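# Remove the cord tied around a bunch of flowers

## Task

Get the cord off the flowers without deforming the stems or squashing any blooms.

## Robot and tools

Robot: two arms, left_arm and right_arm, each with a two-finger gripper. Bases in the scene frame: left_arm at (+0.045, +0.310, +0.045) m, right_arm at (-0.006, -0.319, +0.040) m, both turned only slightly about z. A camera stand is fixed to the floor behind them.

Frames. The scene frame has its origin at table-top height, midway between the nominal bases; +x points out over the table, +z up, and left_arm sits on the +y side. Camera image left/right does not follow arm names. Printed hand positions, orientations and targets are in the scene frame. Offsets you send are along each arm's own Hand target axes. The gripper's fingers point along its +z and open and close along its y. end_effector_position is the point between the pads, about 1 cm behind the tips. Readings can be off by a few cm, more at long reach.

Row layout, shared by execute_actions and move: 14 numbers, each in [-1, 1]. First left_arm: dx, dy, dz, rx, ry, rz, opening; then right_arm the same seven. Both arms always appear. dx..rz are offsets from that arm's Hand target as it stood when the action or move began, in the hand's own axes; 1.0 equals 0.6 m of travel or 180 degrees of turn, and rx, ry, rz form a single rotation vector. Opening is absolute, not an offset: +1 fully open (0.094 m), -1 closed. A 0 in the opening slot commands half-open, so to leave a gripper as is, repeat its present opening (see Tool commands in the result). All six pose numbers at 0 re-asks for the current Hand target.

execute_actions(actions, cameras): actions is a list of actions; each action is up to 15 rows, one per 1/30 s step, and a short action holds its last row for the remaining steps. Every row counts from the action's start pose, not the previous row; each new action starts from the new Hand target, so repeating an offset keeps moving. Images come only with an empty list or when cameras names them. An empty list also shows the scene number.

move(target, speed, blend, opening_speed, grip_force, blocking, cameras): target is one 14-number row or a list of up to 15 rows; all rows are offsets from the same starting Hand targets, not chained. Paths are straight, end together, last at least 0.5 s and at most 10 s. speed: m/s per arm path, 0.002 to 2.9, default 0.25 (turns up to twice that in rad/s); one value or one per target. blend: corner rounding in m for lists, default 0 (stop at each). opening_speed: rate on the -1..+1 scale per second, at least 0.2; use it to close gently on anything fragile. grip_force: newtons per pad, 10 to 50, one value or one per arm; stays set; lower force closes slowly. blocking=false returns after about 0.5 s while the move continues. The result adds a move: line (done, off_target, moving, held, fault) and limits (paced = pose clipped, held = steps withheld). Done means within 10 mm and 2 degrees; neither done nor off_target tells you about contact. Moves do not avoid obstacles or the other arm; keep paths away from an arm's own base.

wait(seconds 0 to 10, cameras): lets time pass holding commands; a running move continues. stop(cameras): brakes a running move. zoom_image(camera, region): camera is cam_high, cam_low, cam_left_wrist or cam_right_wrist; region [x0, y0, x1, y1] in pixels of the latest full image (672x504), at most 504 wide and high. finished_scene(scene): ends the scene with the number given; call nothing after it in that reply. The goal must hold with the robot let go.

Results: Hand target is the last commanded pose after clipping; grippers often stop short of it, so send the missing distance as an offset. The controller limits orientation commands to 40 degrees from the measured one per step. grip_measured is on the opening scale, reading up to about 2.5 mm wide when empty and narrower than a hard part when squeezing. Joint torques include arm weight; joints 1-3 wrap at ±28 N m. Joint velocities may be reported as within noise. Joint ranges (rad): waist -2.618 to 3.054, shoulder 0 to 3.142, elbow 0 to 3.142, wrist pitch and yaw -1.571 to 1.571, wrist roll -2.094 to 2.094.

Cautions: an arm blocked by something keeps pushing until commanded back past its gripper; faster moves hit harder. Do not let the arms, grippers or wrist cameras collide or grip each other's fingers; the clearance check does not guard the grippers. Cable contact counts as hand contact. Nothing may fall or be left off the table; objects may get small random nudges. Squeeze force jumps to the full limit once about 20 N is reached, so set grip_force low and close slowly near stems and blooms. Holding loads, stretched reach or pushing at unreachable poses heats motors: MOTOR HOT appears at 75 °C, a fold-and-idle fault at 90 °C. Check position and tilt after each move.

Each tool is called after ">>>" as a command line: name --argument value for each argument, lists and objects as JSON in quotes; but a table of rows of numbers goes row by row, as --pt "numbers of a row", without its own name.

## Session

>>> execute_actions --actions '[]'

>>> zoom_image --camera "cam_high" --region '[220, 130, 460, 310]'

Scene clock: 0.00 s.
left_arm: end_effector_position=(+0.4296, +0.3002, +0.1167) grip_measured=+1.000 end_effector_quat_wxyz=(+0.547, +0.005, +0.837, +0.008) | right_arm: end_effector_position=(+0.3940, -0.3607, +0.1270) grip_measured=+1.000 end_effector_quat_wxyz=(+0.551, +0.071, +0.831, +0.004)
Joint positions: left_arm=[-0.033 1.541 0.345 0.782 -0.052 -0.003 0.094] | right_arm=[-0.077 1.539 0.43 0.707 -0.04 0.075 0.094]
Joint velocities: within noise
Joint torques (N m): no reading
Heat: left arm: 42 °C; right arm: 49 °C.
Hand target: left_arm +0.4344, +0.3000, +0.1272; +0.560, +0.004, +0.828, +0.007 | right_arm +0.3983, -0.3612, +0.1373; +0.564, +0.070, +0.823, +0.003
Tool commands: left_gripper/opening=+1.0 right_gripper/opening=+1.0
camera_calibration:
cam_left_wrist: T_world_to_cam=[[-0.00201389, -0.999983, 0.00547309, 0.297372], [-0.751, -0.00210149, -0.660299, 0.43622], [0.6603, -0.00544006, -0.750983, -0.112349], [0, 0, 0, 1]] pos_world=[0.402384, 0.297672, 0.202036]
cam_right_wrist: T_world_to_cam=[[-0.126819, -0.9895, -0.0693305, -0.302266], [-0.72652, 0.140246, -0.672681, 0.461879], [0.675341, -0.0349384, -0.736678, -0.0935771], [0, 0, 0, 1]] pos_world=[0.360428, -0.367138, 0.220805]

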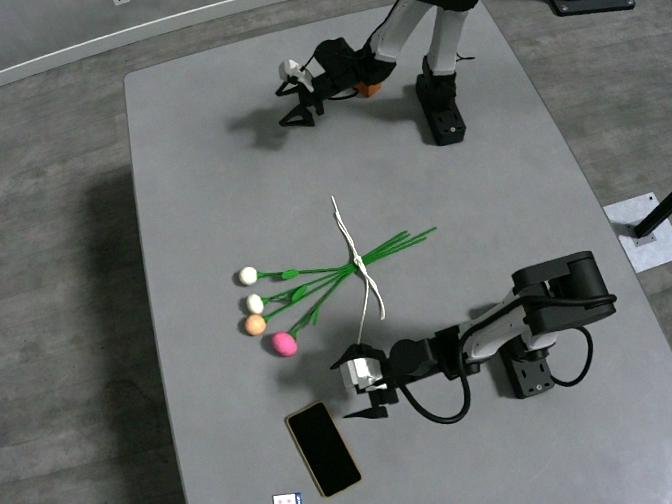

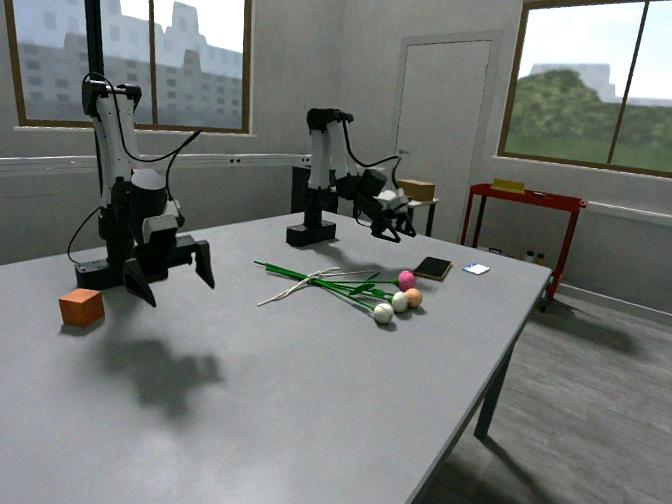

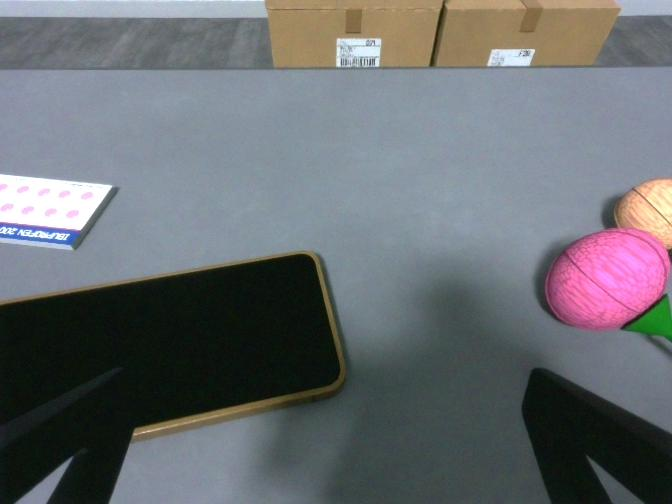

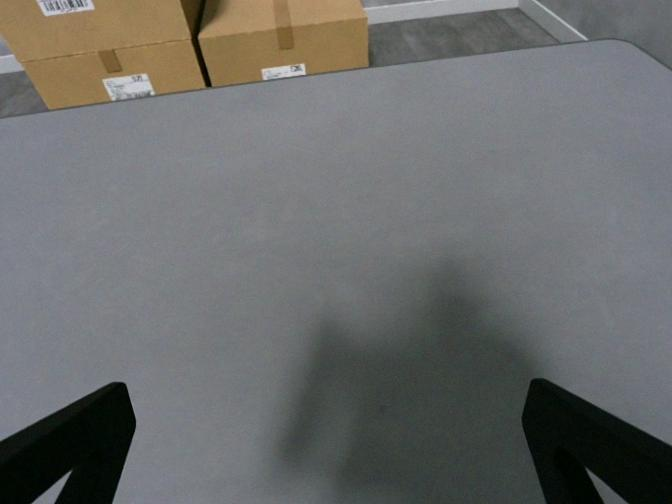

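Scaled by 2.100 from the camera's 672x504 image, which has a finer 960x720 frame.

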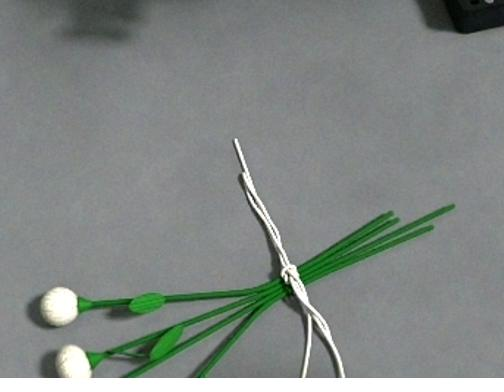

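>>> move --target '[0.0327,-0.1915,-0.1025,0.2972,0.2899,0.4320,-0.5,0.0947,0.3602,-0.1245,-0.3011,0.3043,-0.4793,-0.5]' --speed 0.4 --cameras '["all"]'

Scene clock: 94.47 s.
left_arm: end_effector_position=(+0.3634, +0.1860, +0.1252) grip_measured=-0.498 end_effector_quat_wxyz=(-0.003, +0.702, +0.712, -0.009) | right_arm: end_effector_position=(+0.3276, -0.1367, +0.1241) grip_measured=-0.498 end_effector_quat_wxyz=(+0.005, +0.702, -0.712, -0.006)
Joint positions: left_arm=[-0.348 1.86 1.466 -1.19 0.014 1.193 0.024] | right_arm=[0.539 2.01 1.691 -1.265 -0.009 -1.062 0.024]
Joint torques (N m): left_arm=[-0.14 -6.13 8.28 0.24 0.05 0.18] | right_arm=[0.2 -10.93 7.21 0.24 -0.05 -0.16]
Heat: left arm: 45 °C; right arm: 51 °C.
Hand target: left_arm +0.3702, +0.1850, +0.1300; +0.000, +0.707, +0.708, +0.000 | right_arm +0.3329, -0.1351, +0.1299; +0.000, +0.707, -0.707, +0.000
Off the commanded pose: left_arm 0.008 m, 1 deg | right_arm 0.008 m, 1 deg.
move: done
camera_calibration:
cam_left_wrist: T_world_to_cam=[[-0.998967, -0.0346275, 0.0294179, 0.362664], [-0.0193355, 0.90988, 0.41442, -0.178114], [-0.0411171, 0.413423, -0.90961, 0.134042], [0, 0, 0, 1]] pos_world=[0.364357, 0.119205, 0.185071]
cam_right_wrist: T_world_to_cam=[[0.999984, -0.00528735, 0.00214047, -0.332678], [-0.00569974, -0.911381, 0.411523, -0.134188], [-0.00022508, -0.411529, -0.911397, 0.148519], [0, 0, 0, 1]] pos_world=[0.331941, -0.0629354, 0.191293]

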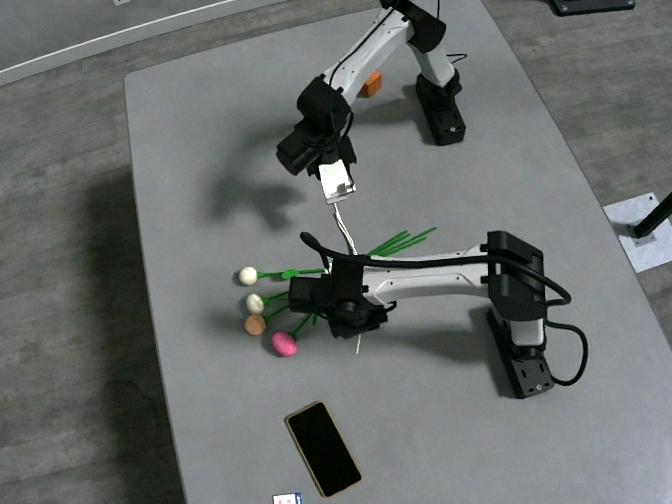

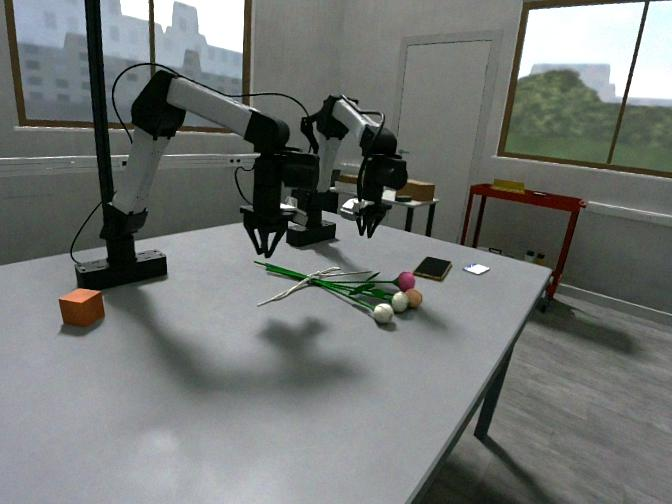

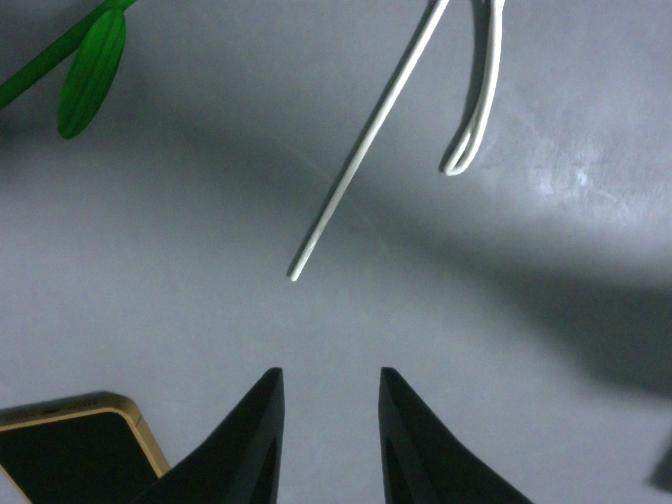

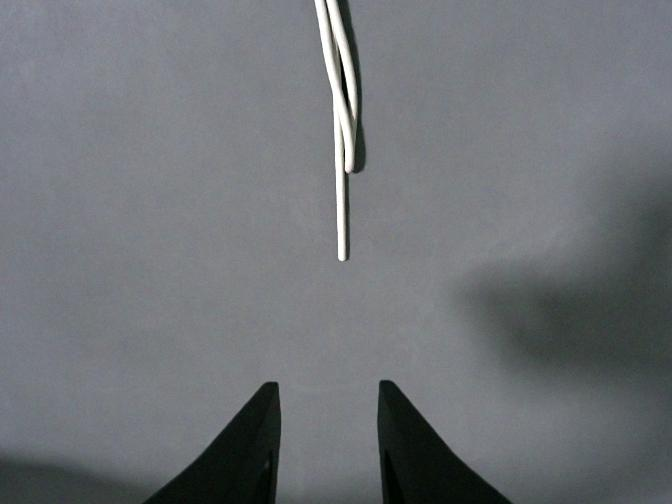

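>>> move --pt "0.0133 0.003 0.14 0 0 0 -0.5 0.0027 -0.0102 0.14 0 0 0 -0.5" --pt "0.0133 0.003 0.205 0 0 0 -0.5 0.0027 -0.0102 0.21 0 0 0 -0.5" --pt "0.0133 0.003 0.205 0 0 0 -1 0.0027 -0.0102 0.21 0 0 0 -1" --speed '[0.3,0.08,0.08]' --blend '[0.01,0,0]' --cameras '[]'

Scene clock: 115.23 s.
left_arm: end_effector_position=(+0.3711, +0.1900, +0.0171) grip_measured=-0.957 end_effector_quat_wxyz=(+0.003, +0.705, +0.709, -0.003) | right_arm: end_effector_position=(+0.3367, -0.1328, +0.0107) grip_measured=-0.960 end_effector_quat_wxyz=(+0.000, +0.706, -0.708, -0.002)
Joint positions: left_arm=[-0.333 2.009 1.215 -0.774 0.008 1.217 0.002] | right_arm=[0.539 2.155 1.444 -0.86 -0.004 -1.074 0.002]
Joint torques (N m): left_arm=[0.57 -5.7 3.63 0.58 0.1 0.21] | right_arm=[-0.7 -10.96 3.63 0.65 -0.11 -0.15]
Heat: left arm: 46 °C; right arm: 52 °C.
Hand target: left_arm +0.3721, +0.1929, +0.0070; +0.000, +0.707, +0.707, +0.000 | right_arm +0.3390, -0.1367, +0.0038; +0.000, +0.707, -0.707, +0.000
Off the commanded pose: left_arm 0.011 m, 1 deg | right_arm 0.008 m, 0 deg.
move: off_target (left_arm); target 3's new opening was sent with left_arm's hand 0.012 m and 1 deg from that target
No camera images: "cameras" was empty.

>>> move --pt "0 0 -0.0417 0 0 0 -1 0 0 -0.047 0 0 0 -1" --pt "0.4617 -0.0533 -0.0417 0 0 -0.067 -1 0.4805 0.04 -0.047 0 0 0 -1" --speed '[0.1,0.14]' --blend '[0.008,0]' --cameras '["cam_high","cam_left_wrist","cam_right_wrist"]'

>>> zoom_image --camera "cam_high" --region '[220, 130, 460, 310]'

Scene clock: 142.27 s.
left_arm: end_effector_position=(+0.3337, +0.4655, +0.0288) grip_measured=-0.957 end_effector_quat_wxyz=(+0.001, +0.624, +0.781, -0.006) | right_arm: end_effector_position=(+0.3050, -0.4214, +0.0248) grip_measured=-0.960 end_effector_quat_wxyz=(+0.007, +0.702, -0.712, -0.015)
Joint positions: left_arm=[0.513 1.933 1.157 -0.805 0.006 1.846 0.002] | right_arm=[-0.275 1.948 1.185 -0.84 -0.001 -1.876 0.002]
Joint torques (N m): left_arm=[0.13 -6.09 7.23 0.1 0.11 0.22] | right_arm=[0.12 -10.5 6.22 0.27 -0.14 -0.16]
Heat: left arm: 47 °C; right arm: 53 °C.
Hand target: left_arm +0.3397, +0.4700, +0.0320; +0.000, +0.628, +0.778, +0.000 | right_arm +0.3152, -0.4250, +0.0320; +0.000, +0.707, -0.707, +0.000
Off the commanded pose: left_arm 0.008 m, 1 deg | right_arm 0.013 m, 2 deg.
move: off_target (right_arm)
camera_calibration:
cam_left_wrist: T_world_to_cam=[[-0.970353, -0.240834, 0.020341, 0.432288], [-0.211059, 0.885372, 0.41421, -0.317681], [-0.117765, 0.397637, -0.909954, -0.0375112], [0, 0, 0, 1]] pos_world=[0.348005, 0.400291, 0.0886599]
cam_right_wrist: T_world_to_cam=[[0.999916, -0.00524942, -0.0118315, -0.31097], [-0.0000398094, -0.915313, 0.402743, -0.356036], [-0.0129437, -0.402708, -0.915237, -0.0514856], [0, 0, 0, 1]] pos_world=[0.310263, -0.348251, 0.0925901]
Images, in order (width x height): cam_high 672x504, cam_left_wrist 672x504, cam_right_wrist 672x504.

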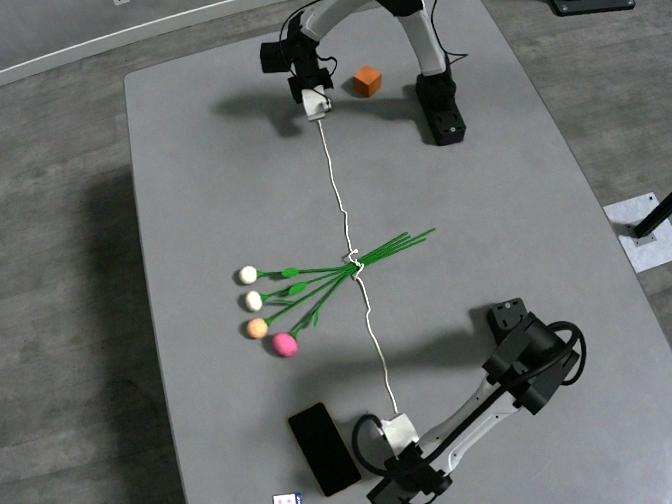

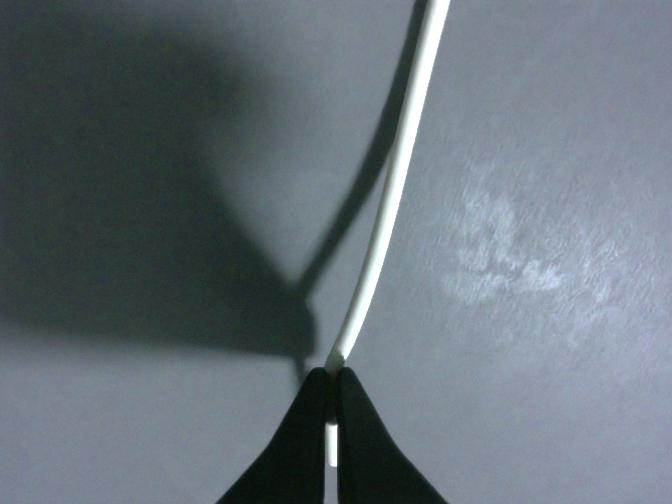

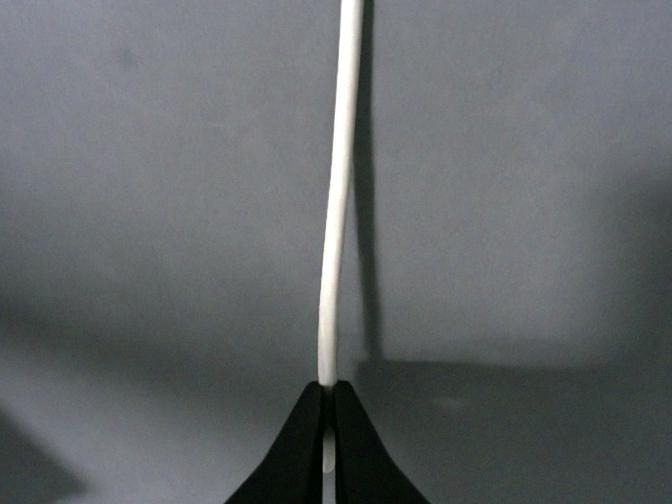

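Scaled by 2.100 from the camera's 672x504 image, which has a finer 960x720 frame.

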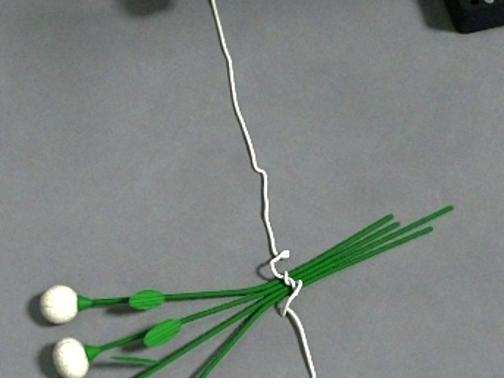

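>>> zoom_image --camera "cam_high" --region '[330, 230, 390, 290]'

Scaled by 8.400 from the camera's 672x504 image, which has a finer 960x720 frame.

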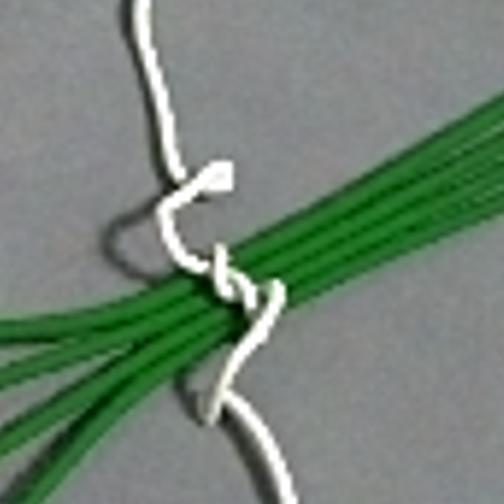

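>>> move --pt "0 0 0.0333 0 0 0 -1 0 0 0.0433 0 0 0 -1" --pt "0 0 0.0333 0 0 0 0.0 0 0 0.0433 0 0 0 -0.5" --pt "0 0 -0.1633 0 0 0 0.0 0 0 -0.1633 0 0 0 -0.5" --pt "-0.7152 -0.1140 -0.1633 0 0 -0.489 0.0 -0.475 -0.0113 -0.1633 0 0 0 -0.5" --speed '[0.12,0.12,0.3,0.4]' --blend '[0,0,0.04,0]' --cameras '["cam_high","cam_left_wrist","cam_right_wrist"]'

Scene clock: 235.50 s.
left_arm: end_effector_position=(+0.3569, +0.0374, +0.1260) grip_measured=-0.002 end_effector_quat_wxyz=(-0.007, -0.083, +0.997, +0.001) | right_arm: end_effector_position=(+0.3169, -0.1427, +0.1242) grip_measured=-0.502 end_effector_quat_wxyz=(+0.006, +0.711, -0.703, -0.002)
Joint positions: left_arm=[-0.699 2.15 1.887 -1.319 0.009 -0.879 0.047] | right_arm=[0.543 1.961 1.622 -1.245 -0.001 -1.084 0.023]
Joint torques (N m): left_arm=[0.35 -8.13 8.4 0.15 0 -0.06] | right_arm=[0.14 -10.45 7.19 0.24 -0.12 0.12]
Heat: left arm: 46 °C; right arm: 53 °C.
Hand target: left_arm +0.3629, +0.0360, +0.1299; +0.000, -0.088, +0.996, +0.000 | right_arm +0.3218, -0.1400, +0.1300; +0.000, +0.707, -0.707, +0.000
Off the commanded pose: left_arm 0.007 m, 1 deg | right_arm 0.008 m, 1 deg.
move: done
camera_calibration:
cam_left_wrist: T_world_to_cam=[[0.184661, -0.982756, 0.00955782, -0.0335351], [-0.885935, -0.162243, 0.434506, 0.303499], [-0.425463, -0.0887041, -0.900618, 0.350725], [0, 0, 0, 1]] pos_world=[0.424294, 0.0473946, 0.184318]
cam_right_wrist: T_world_to_cam=[[0.999776, 0.0203952, 0.00570406, -0.318723], [0.0161417, -0.908221, 0.418179, -0.146961], [0.0137094, -0.417993, -0.908347, 0.140379], [0, 0, 0, 1]] pos_world=[0.319099, -0.068295, 0.190787]
Images, in order (width x height): cam_high 672x504, cam_left_wrist 672x504, cam_right_wrist 672x504.

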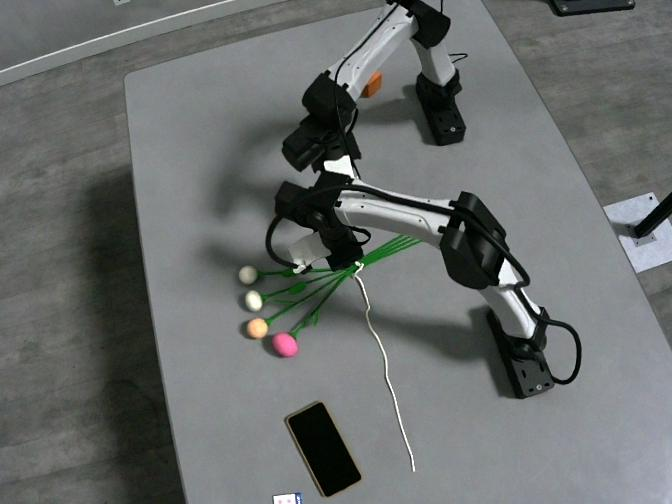

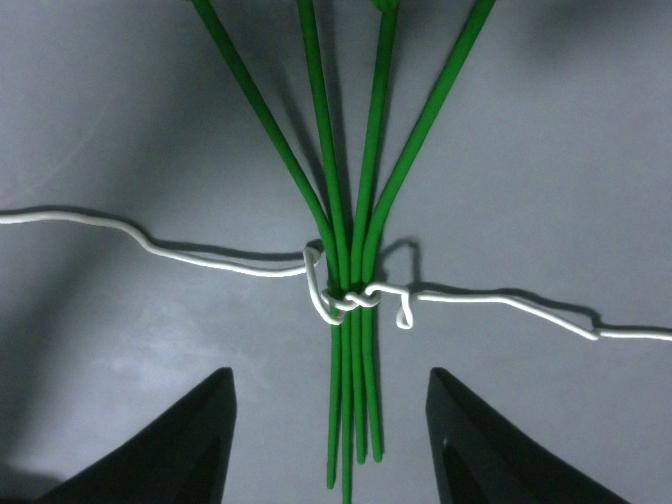

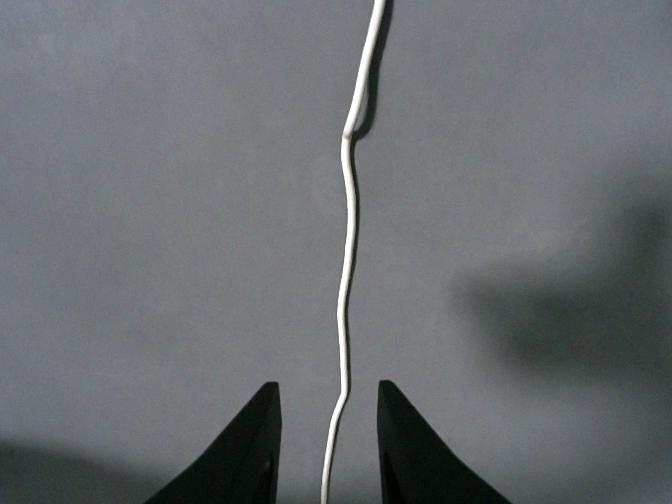

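>>> move --pt "-0.0018 -0.0190 0.1415 0 0 0 -0.1 0.0083 -0.0203 0.15 0 0 0 -0.5" --pt "-0.0018 -0.0190 0.1998 0 0 0 -0.1 0.0083 -0.0203 0.21 0 0 0 -0.5" --pt "-0.0018 -0.0190 0.1998 0 0 0 -0.5 0.0083 -0.0203 0.21 0 0 0 -1" --speed '[0.3,0.08,0.08]' --blend '[0.01,0,0]' --grip_force '[20,50]' --cameras '["cam_left_wrist"]'

Scene clock: 297.67 s.
left_arm: end_effector_position=(+0.3681, +0.0233, +0.0198) grip_measured=-0.494 end_effector_quat_wxyz=(+0.002, -0.086, +0.996, -0.009) | right_arm: end_effector_position=(+0.3329, -0.1433, +0.0106) grip_measured=-0.960 end_effector_quat_wxyz=(+0.000, +0.705, -0.709, +0.000)
Joint positions: left_arm=[-0.707 2.283 1.674 -0.947 0.01 -0.894 0.024] | right_arm=[0.522 2.127 1.398 -0.842 0 -1.087 0.002]
Joint torques (N m): left_arm=[-0.27 -8.13 4.42 0.44 -0.01 0.02] | right_arm=[-0.29 -10.67 3.64 0.64 -0.14 -0.17]
Heat: left arm: 53 °C; right arm: 55 °C.
Hand target: left_arm +0.3661, +0.0250, +0.0101; +0.000, -0.088, +0.996, +0.000 | right_arm +0.3340, -0.1449, +0.0041; +0.000, +0.707, -0.707, +0.000
Off the commanded pose: left_arm 0.010 m, 1 deg | right_arm 0.007 m, 0 deg.
grip_force (N): 20, 50
move: done
camera_calibration:
cam_left_wrist: T_world_to_cam=[[0.191789, -0.980974, 0.0301276, -0.0514342], [-0.892891, -0.161661, 0.420252, 0.360052], [-0.407386, -0.1075, -0.906907, 0.252457], [0, 0, 0, 1]] pos_world=[0.434199, 0.0348899, 0.0791916]
Images, in order (width x height): cam_left_wrist 672x504.

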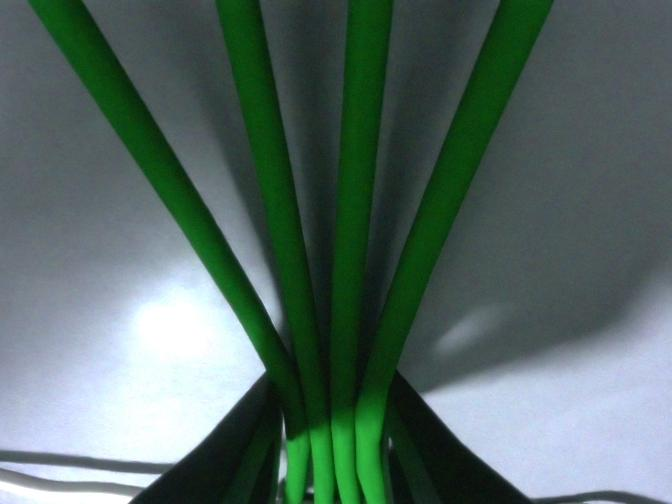

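>>> move --pt "0 0 -0.0117 0 0 0 -0.5 0 0 -0.05 0 0 0 -1" --pt "0 0 -0.0117 0 0 0 -0.5 -0.1415 0.265 -0.0765 0 0 0 -1" --pt "0 0 -0.0117 0 0 0 -0.5 -0.1498 0.6067 -0.0765 0 0 0 -1" --speed '[0.15,0.25,0.13]' --blend '[0.01,0.03,0]' --cameras '["cam_high","cam_left_wrist"]'

Scene clock: 314.63 s.
left_arm: end_effector_position=(+0.3661, +0.0230, +0.0198) grip_measured=-0.498 end_effector_quat_wxyz=(+0.000, -0.086, +0.996, -0.007) | right_arm: end_effector_position=(-0.0267, -0.0566, +0.0446) grip_measured=-0.960 end_effector_quat_wxyz=(+0.003, +0.709, -0.705, +0.010)
Joint positions: left_arm=[-0.71 2.283 1.674 -0.952 0.011 -0.897 0.024] | right_arm=[1.698 1.674 0.924 -0.839 0.008 0.077 0.002]
Joint torques (N m): left_arm=[0.03 -8.85 5.49 0.28 -0.02 0.05] | right_arm=[0.73 -9.58 4.38 0.35 -0.17 0.14]
Heat: left arm: 55 °C; right arm: 54 °C.
Hand target: left_arm +0.3662, +0.0250, +0.0172; +0.000, -0.088, +0.996, +0.000 | right_arm -0.0301, -0.0552, +0.0498; +0.000, +0.707, -0.707, +0.000
Off the commanded pose: left_arm 0.003 m, 1 deg | right_arm 0.006 m, 1 deg.
grip_force (N): 20, 50
move: done
camera_calibration:
cam_left_wrist: T_world_to_cam=[[0.191549, -0.981114, 0.0269169, -0.0512304], [-0.891023, -0.162329, 0.423943, 0.35757], [-0.411567, -0.105189, -0.905289, 0.25308], [0, 0, 0, 1]] pos_world=[0.432576, 0.0344024, 0.0789004]
Images, in order (width x height): cam_high 672x504, cam_left_wrist 672x504.

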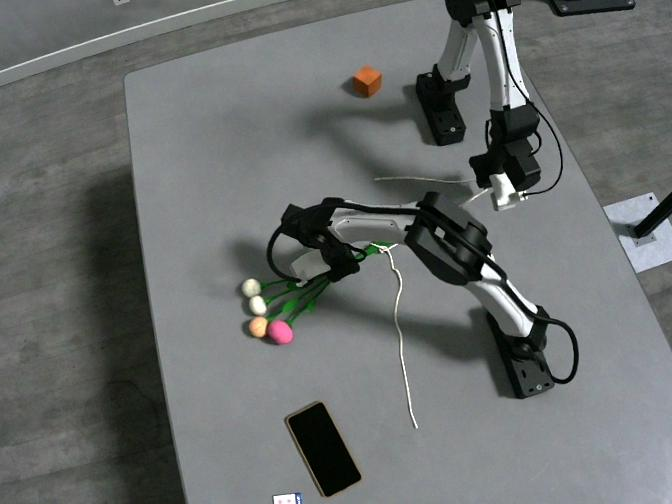

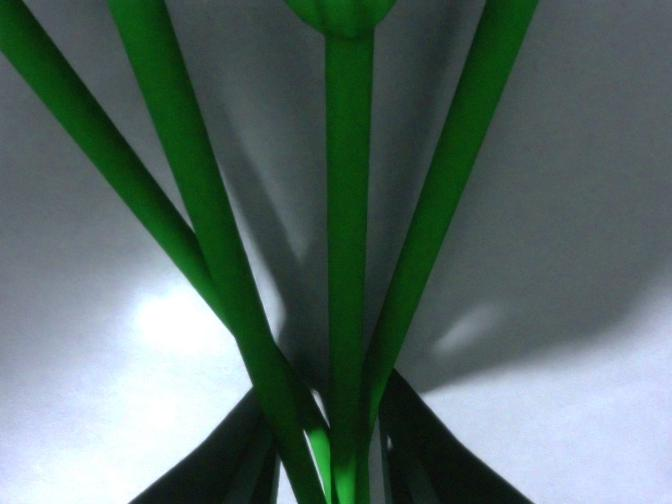

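>>> zoom_image --camera "cam_high" --region '[230, 170, 530, 350]'

Scaled by 1.680 from the camera's 672x504 image, which has a finer 960x720 frame.

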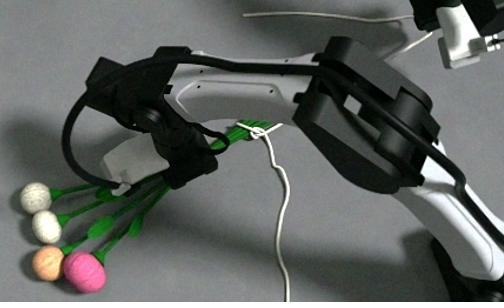

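>>> move --target '[0,0,0,0,0,0,-0.5,0.055,0.2,0,0,0,0,-1]' --speed 0.13 --cameras '["all"]'

>>> zoom_image --camera "cam_low" --region '[200, 220, 440, 340]'

Scene clock: 345.10 s.
left_arm: end_effector_position=(+0.3600, +0.0234, +0.0199) grip_measured=-0.498 end_effector_quat_wxyz=(-0.012, -0.085, +0.996, -0.005) | right_arm: end_effector_position=(-0.1359, -0.0939, +0.0443) grip_measured=-0.960 end_effector_quat_wxyz=(-0.014, +0.708, -0.706, +0.019)
Joint positions: left_arm=[-0.713 2.283 1.674 -0.972 0.025 -0.897 0.024] | right_arm=[2.163 1.673 0.921 -0.849 0.037 0.544 0.002]
Joint torques (N m): left_arm=[0.31 -8.84 5.49 0.42 -0.16 0.04] | right_arm=[0.92 -6.98 6.68 0.37 -0.43 0.14]
Heat: left arm: 57 °C; right arm: 54 °C.
Hand target: left_arm +0.3661, +0.0250, +0.0172; +0.000, -0.088, +0.996, +0.000 | right_arm -0.1501, -0.0883, +0.0497; +0.000, +0.707, -0.707, +0.000
Off the commanded pose: left_arm 0.007 m, 2 deg | right_arm 0.016 m, 3 deg.
grip_force (N): 20, 50
move: off_target (right_arm)
camera_calibration:
cam_left_wrist: T_world_to_cam=[[0.189059, -0.981767, 0.019734, -0.0485224], [-0.881012, -0.160713, 0.44496, 0.34807], [-0.433675, -0.10151, -0.895333, 0.258323], [0, 0, 0, 1]] pos_world=[0.427855, 0.0345239, 0.0773657]
cam_right_wrist: T_world_to_cam=[[0.997761, 0.0128941, 0.065625, 0.129751], [-0.0158185, -0.907899, 0.41889, -0.0663497], [0.0649821, -0.41899, -0.905662, 0.10122], [0, 0, 0, 1]] pos_world=[-0.137087, -0.0195017, 0.110949]

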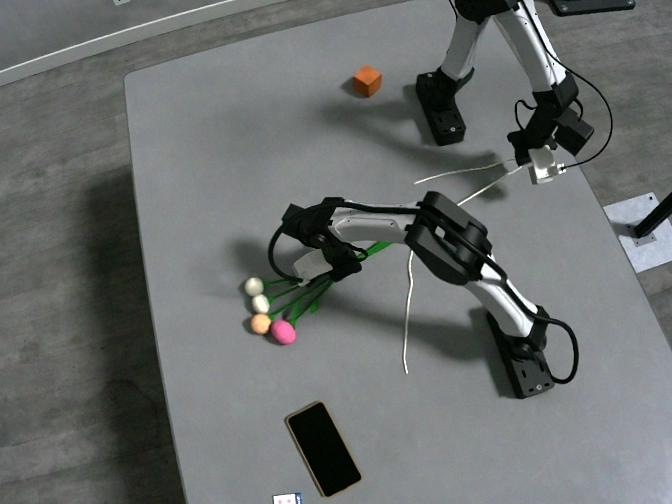

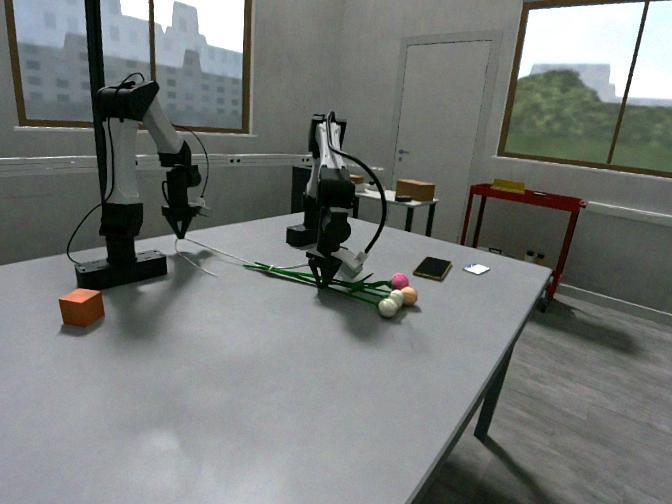

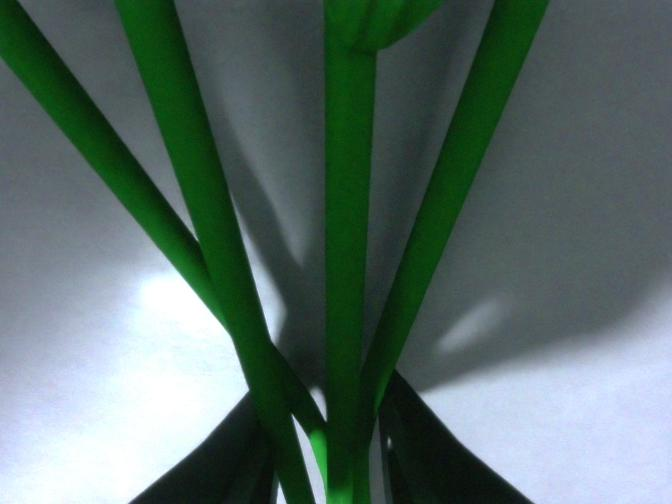

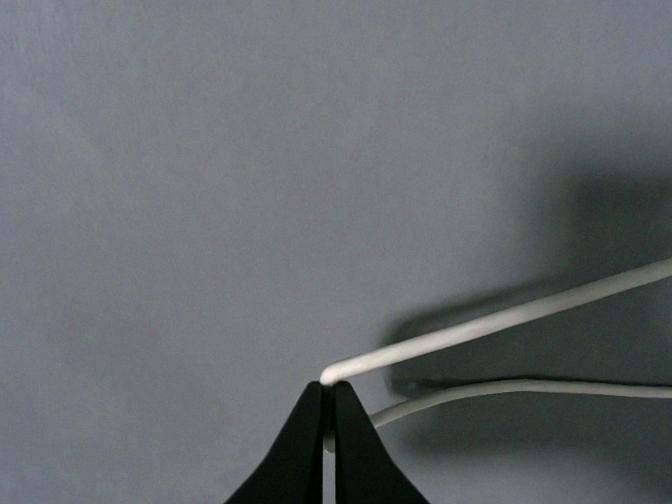

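Scaled by 2.100 from the camera's 672x504 image, which has a finer 960x720 frame.

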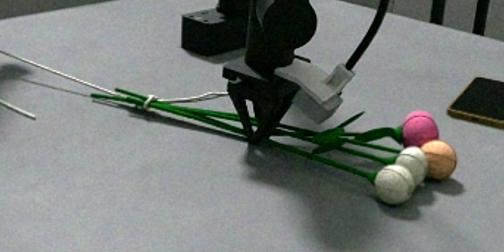

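>>> move --target '[0,0,0,0,0,0,-0.5,0.045,0.1417,0,0,0,0,-1]' --speed 0.13 --cameras '["cam_high","cam_low"]'

>>> zoom_image --camera "cam_low" --region '[160, 220, 400, 340]'

Scene clock: 372.73 s.
left_arm: end_effector_position=(+0.3602, +0.0234, +0.0199) grip_measured=-0.498 end_effector_quat_wxyz=(-0.012, -0.085, +0.996, -0.005) | right_arm: end_effector_position=(-0.2247, -0.1192, +0.0442) grip_measured=-0.960 end_effector_quat_wxyz=(-0.008, +0.710, -0.704, +0.012)
Joint positions: left_arm=[-0.713 2.283 1.674 -0.971 0.024 -0.897 0.024] | right_arm=[2.454 1.796 1.068 -0.867 0.015 0.83 0.002]
Joint torques (N m): left_arm=[0.32 -8.85 5.44 0.41 -0.14 0.05] | right_arm=[0.5 -8.31 6.64 0.3 -0.19 0.14]
Heat: left arm: 59 °C; right arm: 51 °C.
Hand target: left_arm +0.3661, +0.0250, +0.0172; +0.000, -0.088, +0.996, +0.000 | right_arm -0.2351, -0.1155, +0.0497; +0.000, +0.707, -0.707, +0.000
Off the commanded pose: left_arm 0.007 m, 2 deg | right_arm 0.012 m, 2 deg.
grip_force (N): 20, 50
move: off_target (right_arm)
Images, in order (width x height): cam_high 672x504, cam_low 672x504.

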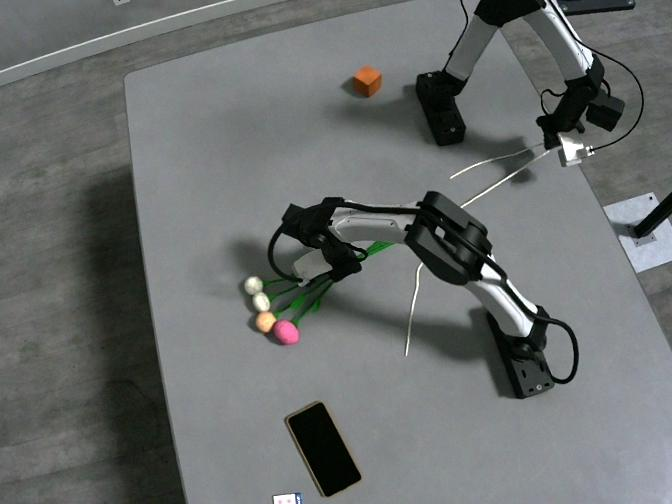

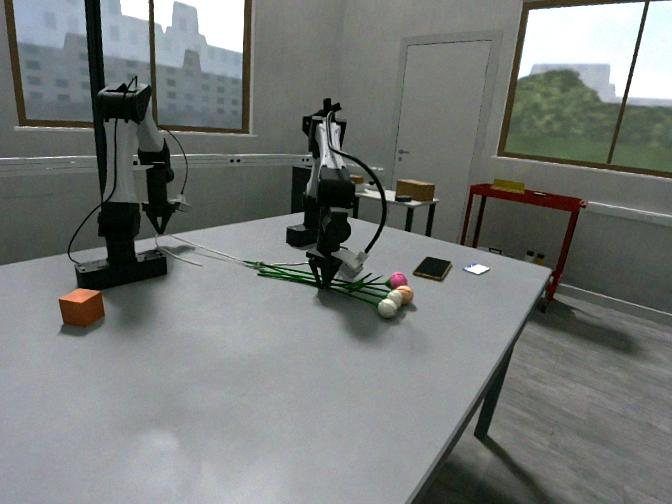

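Scaled by 2.100 from the camera's 672x504 image, which has a finer 960x720 frame.

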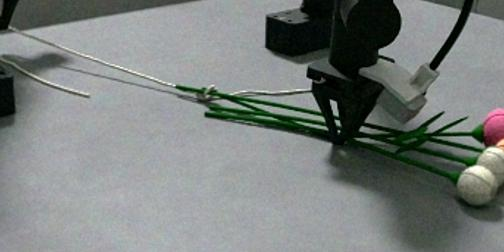

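>>> move --target '[-0.1016,0,0,0,0,0,-0.5,0,0,0,0,0,0,-1]' --speed 0.1 --cameras '["cam_high","cam_low","cam_left_wrist"]'

>>> zoom_image --camera "cam_low" --region '[160, 220, 400, 340]'

Scene clock: 396.83 s.
left_arm: end_effector_position=(+0.4177, +0.0326, +0.0211) grip_measured=-0.498 end_effector_quat_wxyz=(-0.009, -0.089, +0.996, -0.008) | right_arm: end_effector_position=(-0.2237, -0.1205, +0.0443) grip_measured=-0.960 end_effector_quat_wxyz=(-0.007, +0.710, -0.704, +0.015)
Joint positions: left_arm=[-0.615 2.432 1.944 -1.086 0.024 -0.809 0.024] | right_arm=[2.454 1.796 1.068 -0.873 0.013 0.831 0.002]
Joint torques (N m): left_arm=[0.76 -8.76 7.57 0.31 -0.13 0.17] | right_arm=[0.53 -8.31 6.6 0.37 -0.18 0.14]
Heat: left arm: 59 °C; right arm: 50 °C.
Hand target: left_arm +0.4261, +0.0357, +0.0172; +0.000, -0.088, +0.996, +0.000 | right_arm -0.2350, -0.1155, +0.0497; +0.000, +0.707, -0.707, +0.000
Off the commanded pose: left_arm 0.010 m, 1 deg | right_arm 0.014 m, 2 deg.
grip_force (N): 20, 50
move: off_target (right_arm)
camera_calibration:
cam_left_wrist: T_world_to_cam=[[0.197864, -0.979864, 0.0267759, -0.0544069], [-0.882828, -0.166266, 0.439284, 0.400905], [-0.425986, -0.110557, -0.897949, 0.28243], [0, 0, 0, 1]] pos_world=[0.485007, 0.0445702, 0.0789536]
Images, in order (width x height): cam_high 672x504, cam_low 672x504, cam_left_wrist 672x504.

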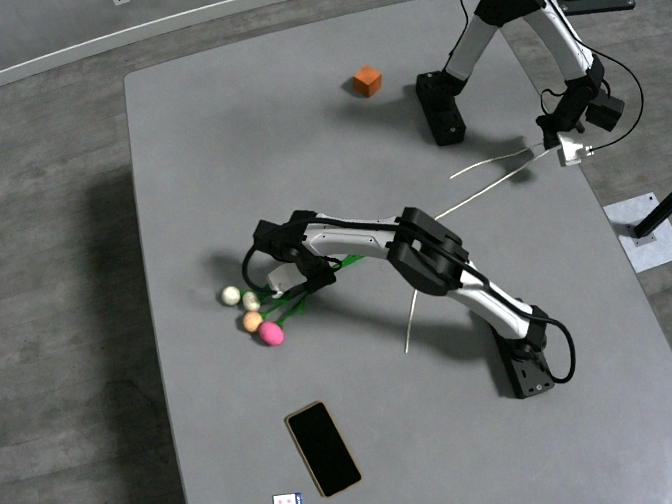

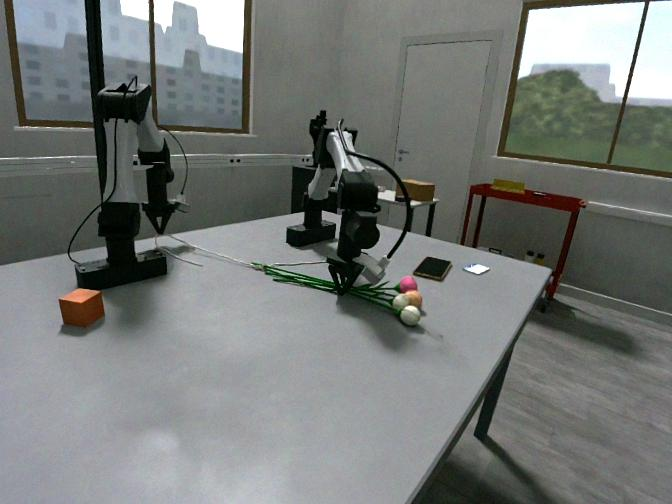

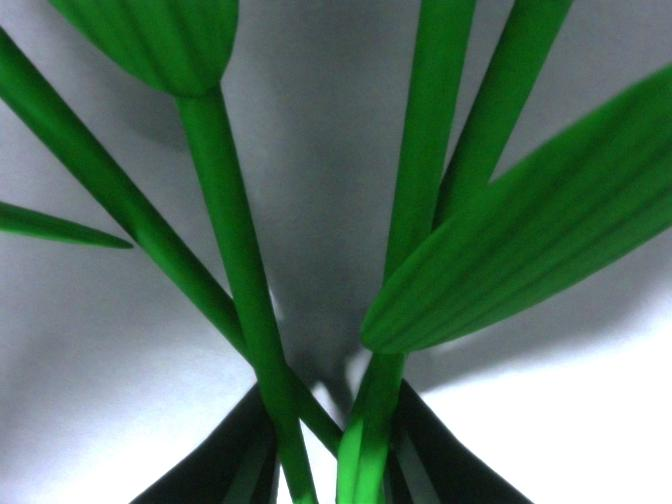

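Scaled by 2.100 from the camera's 672x504 image, which has a finer 960x720 frame.

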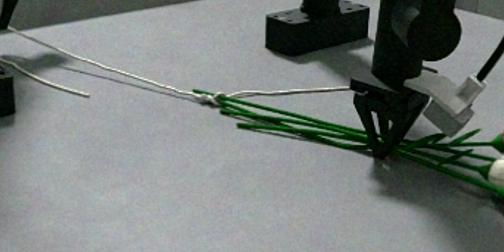

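>>> move --pt "0 0 0 0 0 0 -0.2 0 0 0 0 0 0 -1" --pt "0 0 -0.1717 0 0 0 -0.2 0 0 0 0 0 0 -1" --pt "0.314 -0.0045 -0.1717 0 0 0 -0.2 0 0 0 0 0 0 -1" --speed '[0.2,0.3,0.3]' --blend '[0,0.04,0]' --grip_force '[35,50]' --cameras '["cam_high","cam_low","cam_left_wrist"]'

Scene clock: 434.50 s.
left_arm: end_effector_position=(+0.2366, +0.0013, +0.1058) grip_measured=-0.202 end_effector_quat_wxyz=(-0.017, -0.082, +0.996, +0.020) | right_arm: end_effector_position=(-0.2238, -0.1206, +0.0443) grip_measured=-0.960 end_effector_quat_wxyz=(-0.007, +0.710, -0.704, +0.015)
Joint positions: left_arm=[-0.995 1.991 1.566 -1.197 0.011 -1.175 0.037] | right_arm=[2.454 1.796 1.068 -0.873 0.012 0.831 0.002]
Joint torques (N m): left_arm=[0.39 -11.12 5.01 0.28 -0.03 0] | right_arm=[0.51 -8.31 6.61 0.36 -0.16 0.14]
Heat: left arm: 55 °C; right arm: 49 °C.
Hand target: left_arm +0.2411, -0.0001, +0.1201; +0.000, -0.088, +0.996, +0.000 | right_arm -0.2351, -0.1155, +0.0497; +0.000, +0.707, -0.707, +0.000
Off the commanded pose: left_arm 0.015 m, 3 deg | right_arm 0.014 m, 2 deg.
grip_force (N): 35, 50
move: off_target (left_arm, right_arm)
camera_calibration:
cam_left_wrist: T_world_to_cam=[[0.184008, -0.982424, -0.0313538, -0.0420566], [-0.876239, -0.178406, 0.447634, 0.196255], [-0.44536, -0.054895, -0.893667, 0.281979], [0, 0, 0, 1]] pos_world=[0.305288, 0.00917494, 0.162826]
Images, in order (width x height): cam_high 672x504, cam_low 672x504, cam_left_wrist 672x504.

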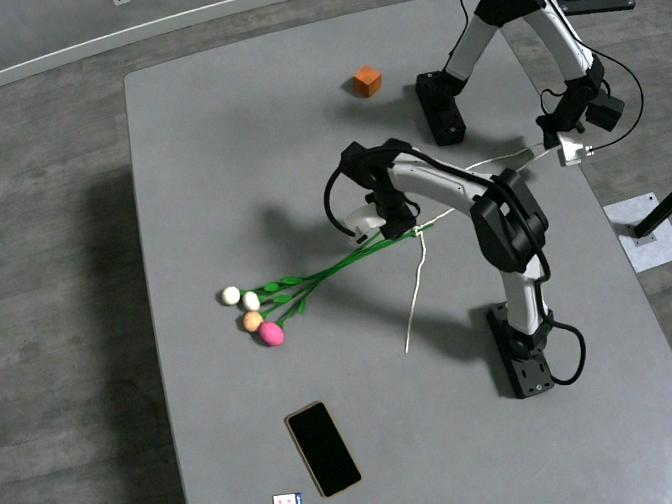

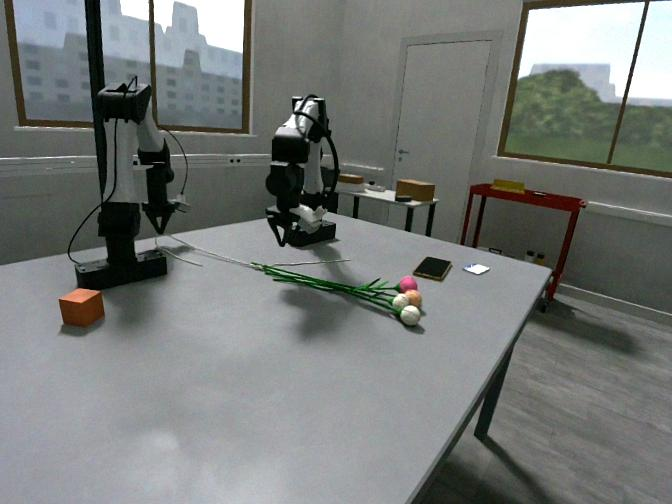

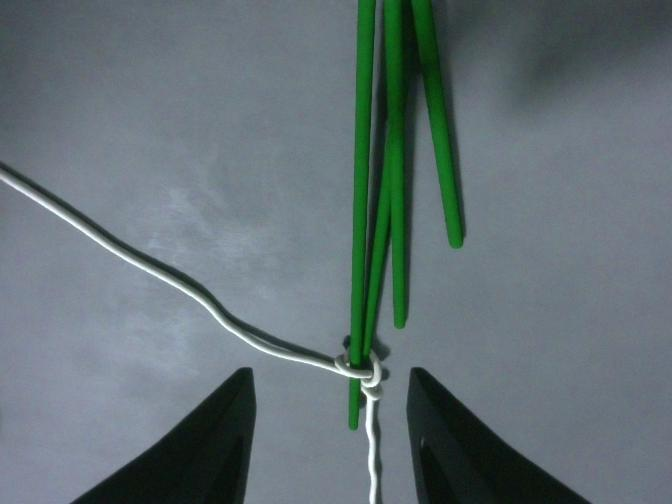

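>>> move --pt "0.0296 -0.0276 0.1168 0 0 0 -0.2 0 0 0 0 0 0 -1" --pt "0.0296 -0.0276 0.1802 0 0 0 -0.2 0 0 0 0 0 0 -1" --pt "0.0296 -0.0276 0.1802 0 0 0 -0.75 0 0 0 0 0 0 -1" --speed '[0.25,0.06,0.06]' --blend '[0.01,0,0]' --grip_force '[20,50]' --cameras '["cam_left_wrist","cam_low"]'

>>> zoom_image --camera "cam_low" --region '[180, 220, 420, 340]'

Scene clock: 482.37 s.
left_arm: end_effector_position=(+0.2261, -0.0220, +0.0184) grip_measured=-0.748 end_effector_quat_wxyz=(-0.003, -0.085, +0.996, -0.007) | right_arm: end_effector_position=(-0.2238, -0.1207, +0.0443) grip_measured=-0.960 end_effector_quat_wxyz=(-0.007, +0.710, -0.704, +0.015)
Joint positions: left_arm=[-1.051 2.1 1.364 -0.824 0.011 -1.236 0.012] | right_arm=[2.454 1.796 1.068 -0.873 0.012 0.831 0.002]
Joint torques (N m): left_arm=[0.08 -7.06 4.31 0.4 -0.02 0.02] | right_arm=[0.61 -8.32 6.57 0.36 -0.16 0.14]
Heat: left arm: 65 °C; right arm: 49 °C.
Hand target: left_arm +0.2266, -0.0195, +0.0120; +0.000, -0.088, +0.996, +0.000 | right_arm -0.2351, -0.1155, +0.0497; +0.000, +0.707, -0.707, +0.000
Off the commanded pose: left_arm 0.007 m, 1 deg | right_arm 0.014 m, 2 deg.
grip_force (N): 20, 50
move: off_target (right_arm)
camera_calibration:
cam_left_wrist: T_world_to_cam=[[0.188974, -0.981647, 0.0256532, -0.0680096], [-0.889455, -0.160039, 0.428086, 0.225679], [-0.416124, -0.103714, -0.903374, 0.190485], [0, 0, 0, 1]] pos_world=[0.292849, -0.010888, 0.0772131]
Images, in order (width x height): cam_low 672x504, cam_left_wrist 672x504.

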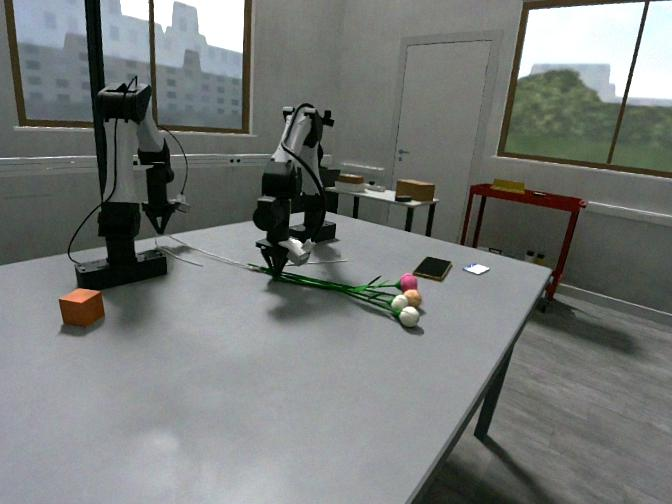

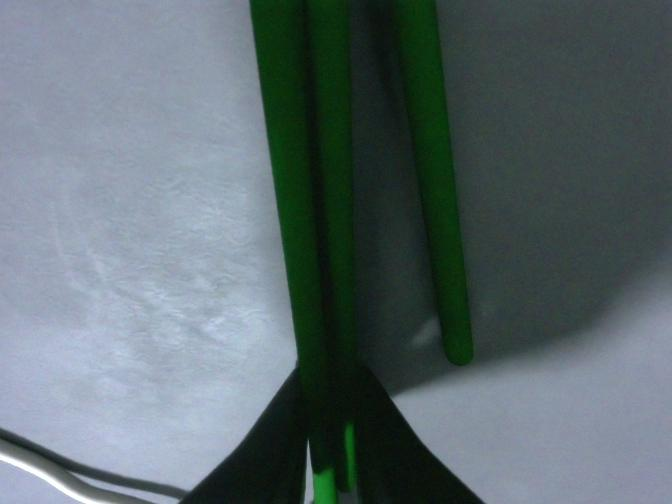

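Scaled by 2.100 from the camera's 672x504 image, which has a finer 960x720 frame.

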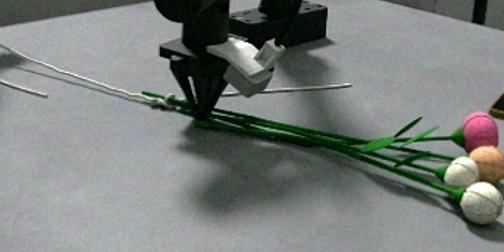

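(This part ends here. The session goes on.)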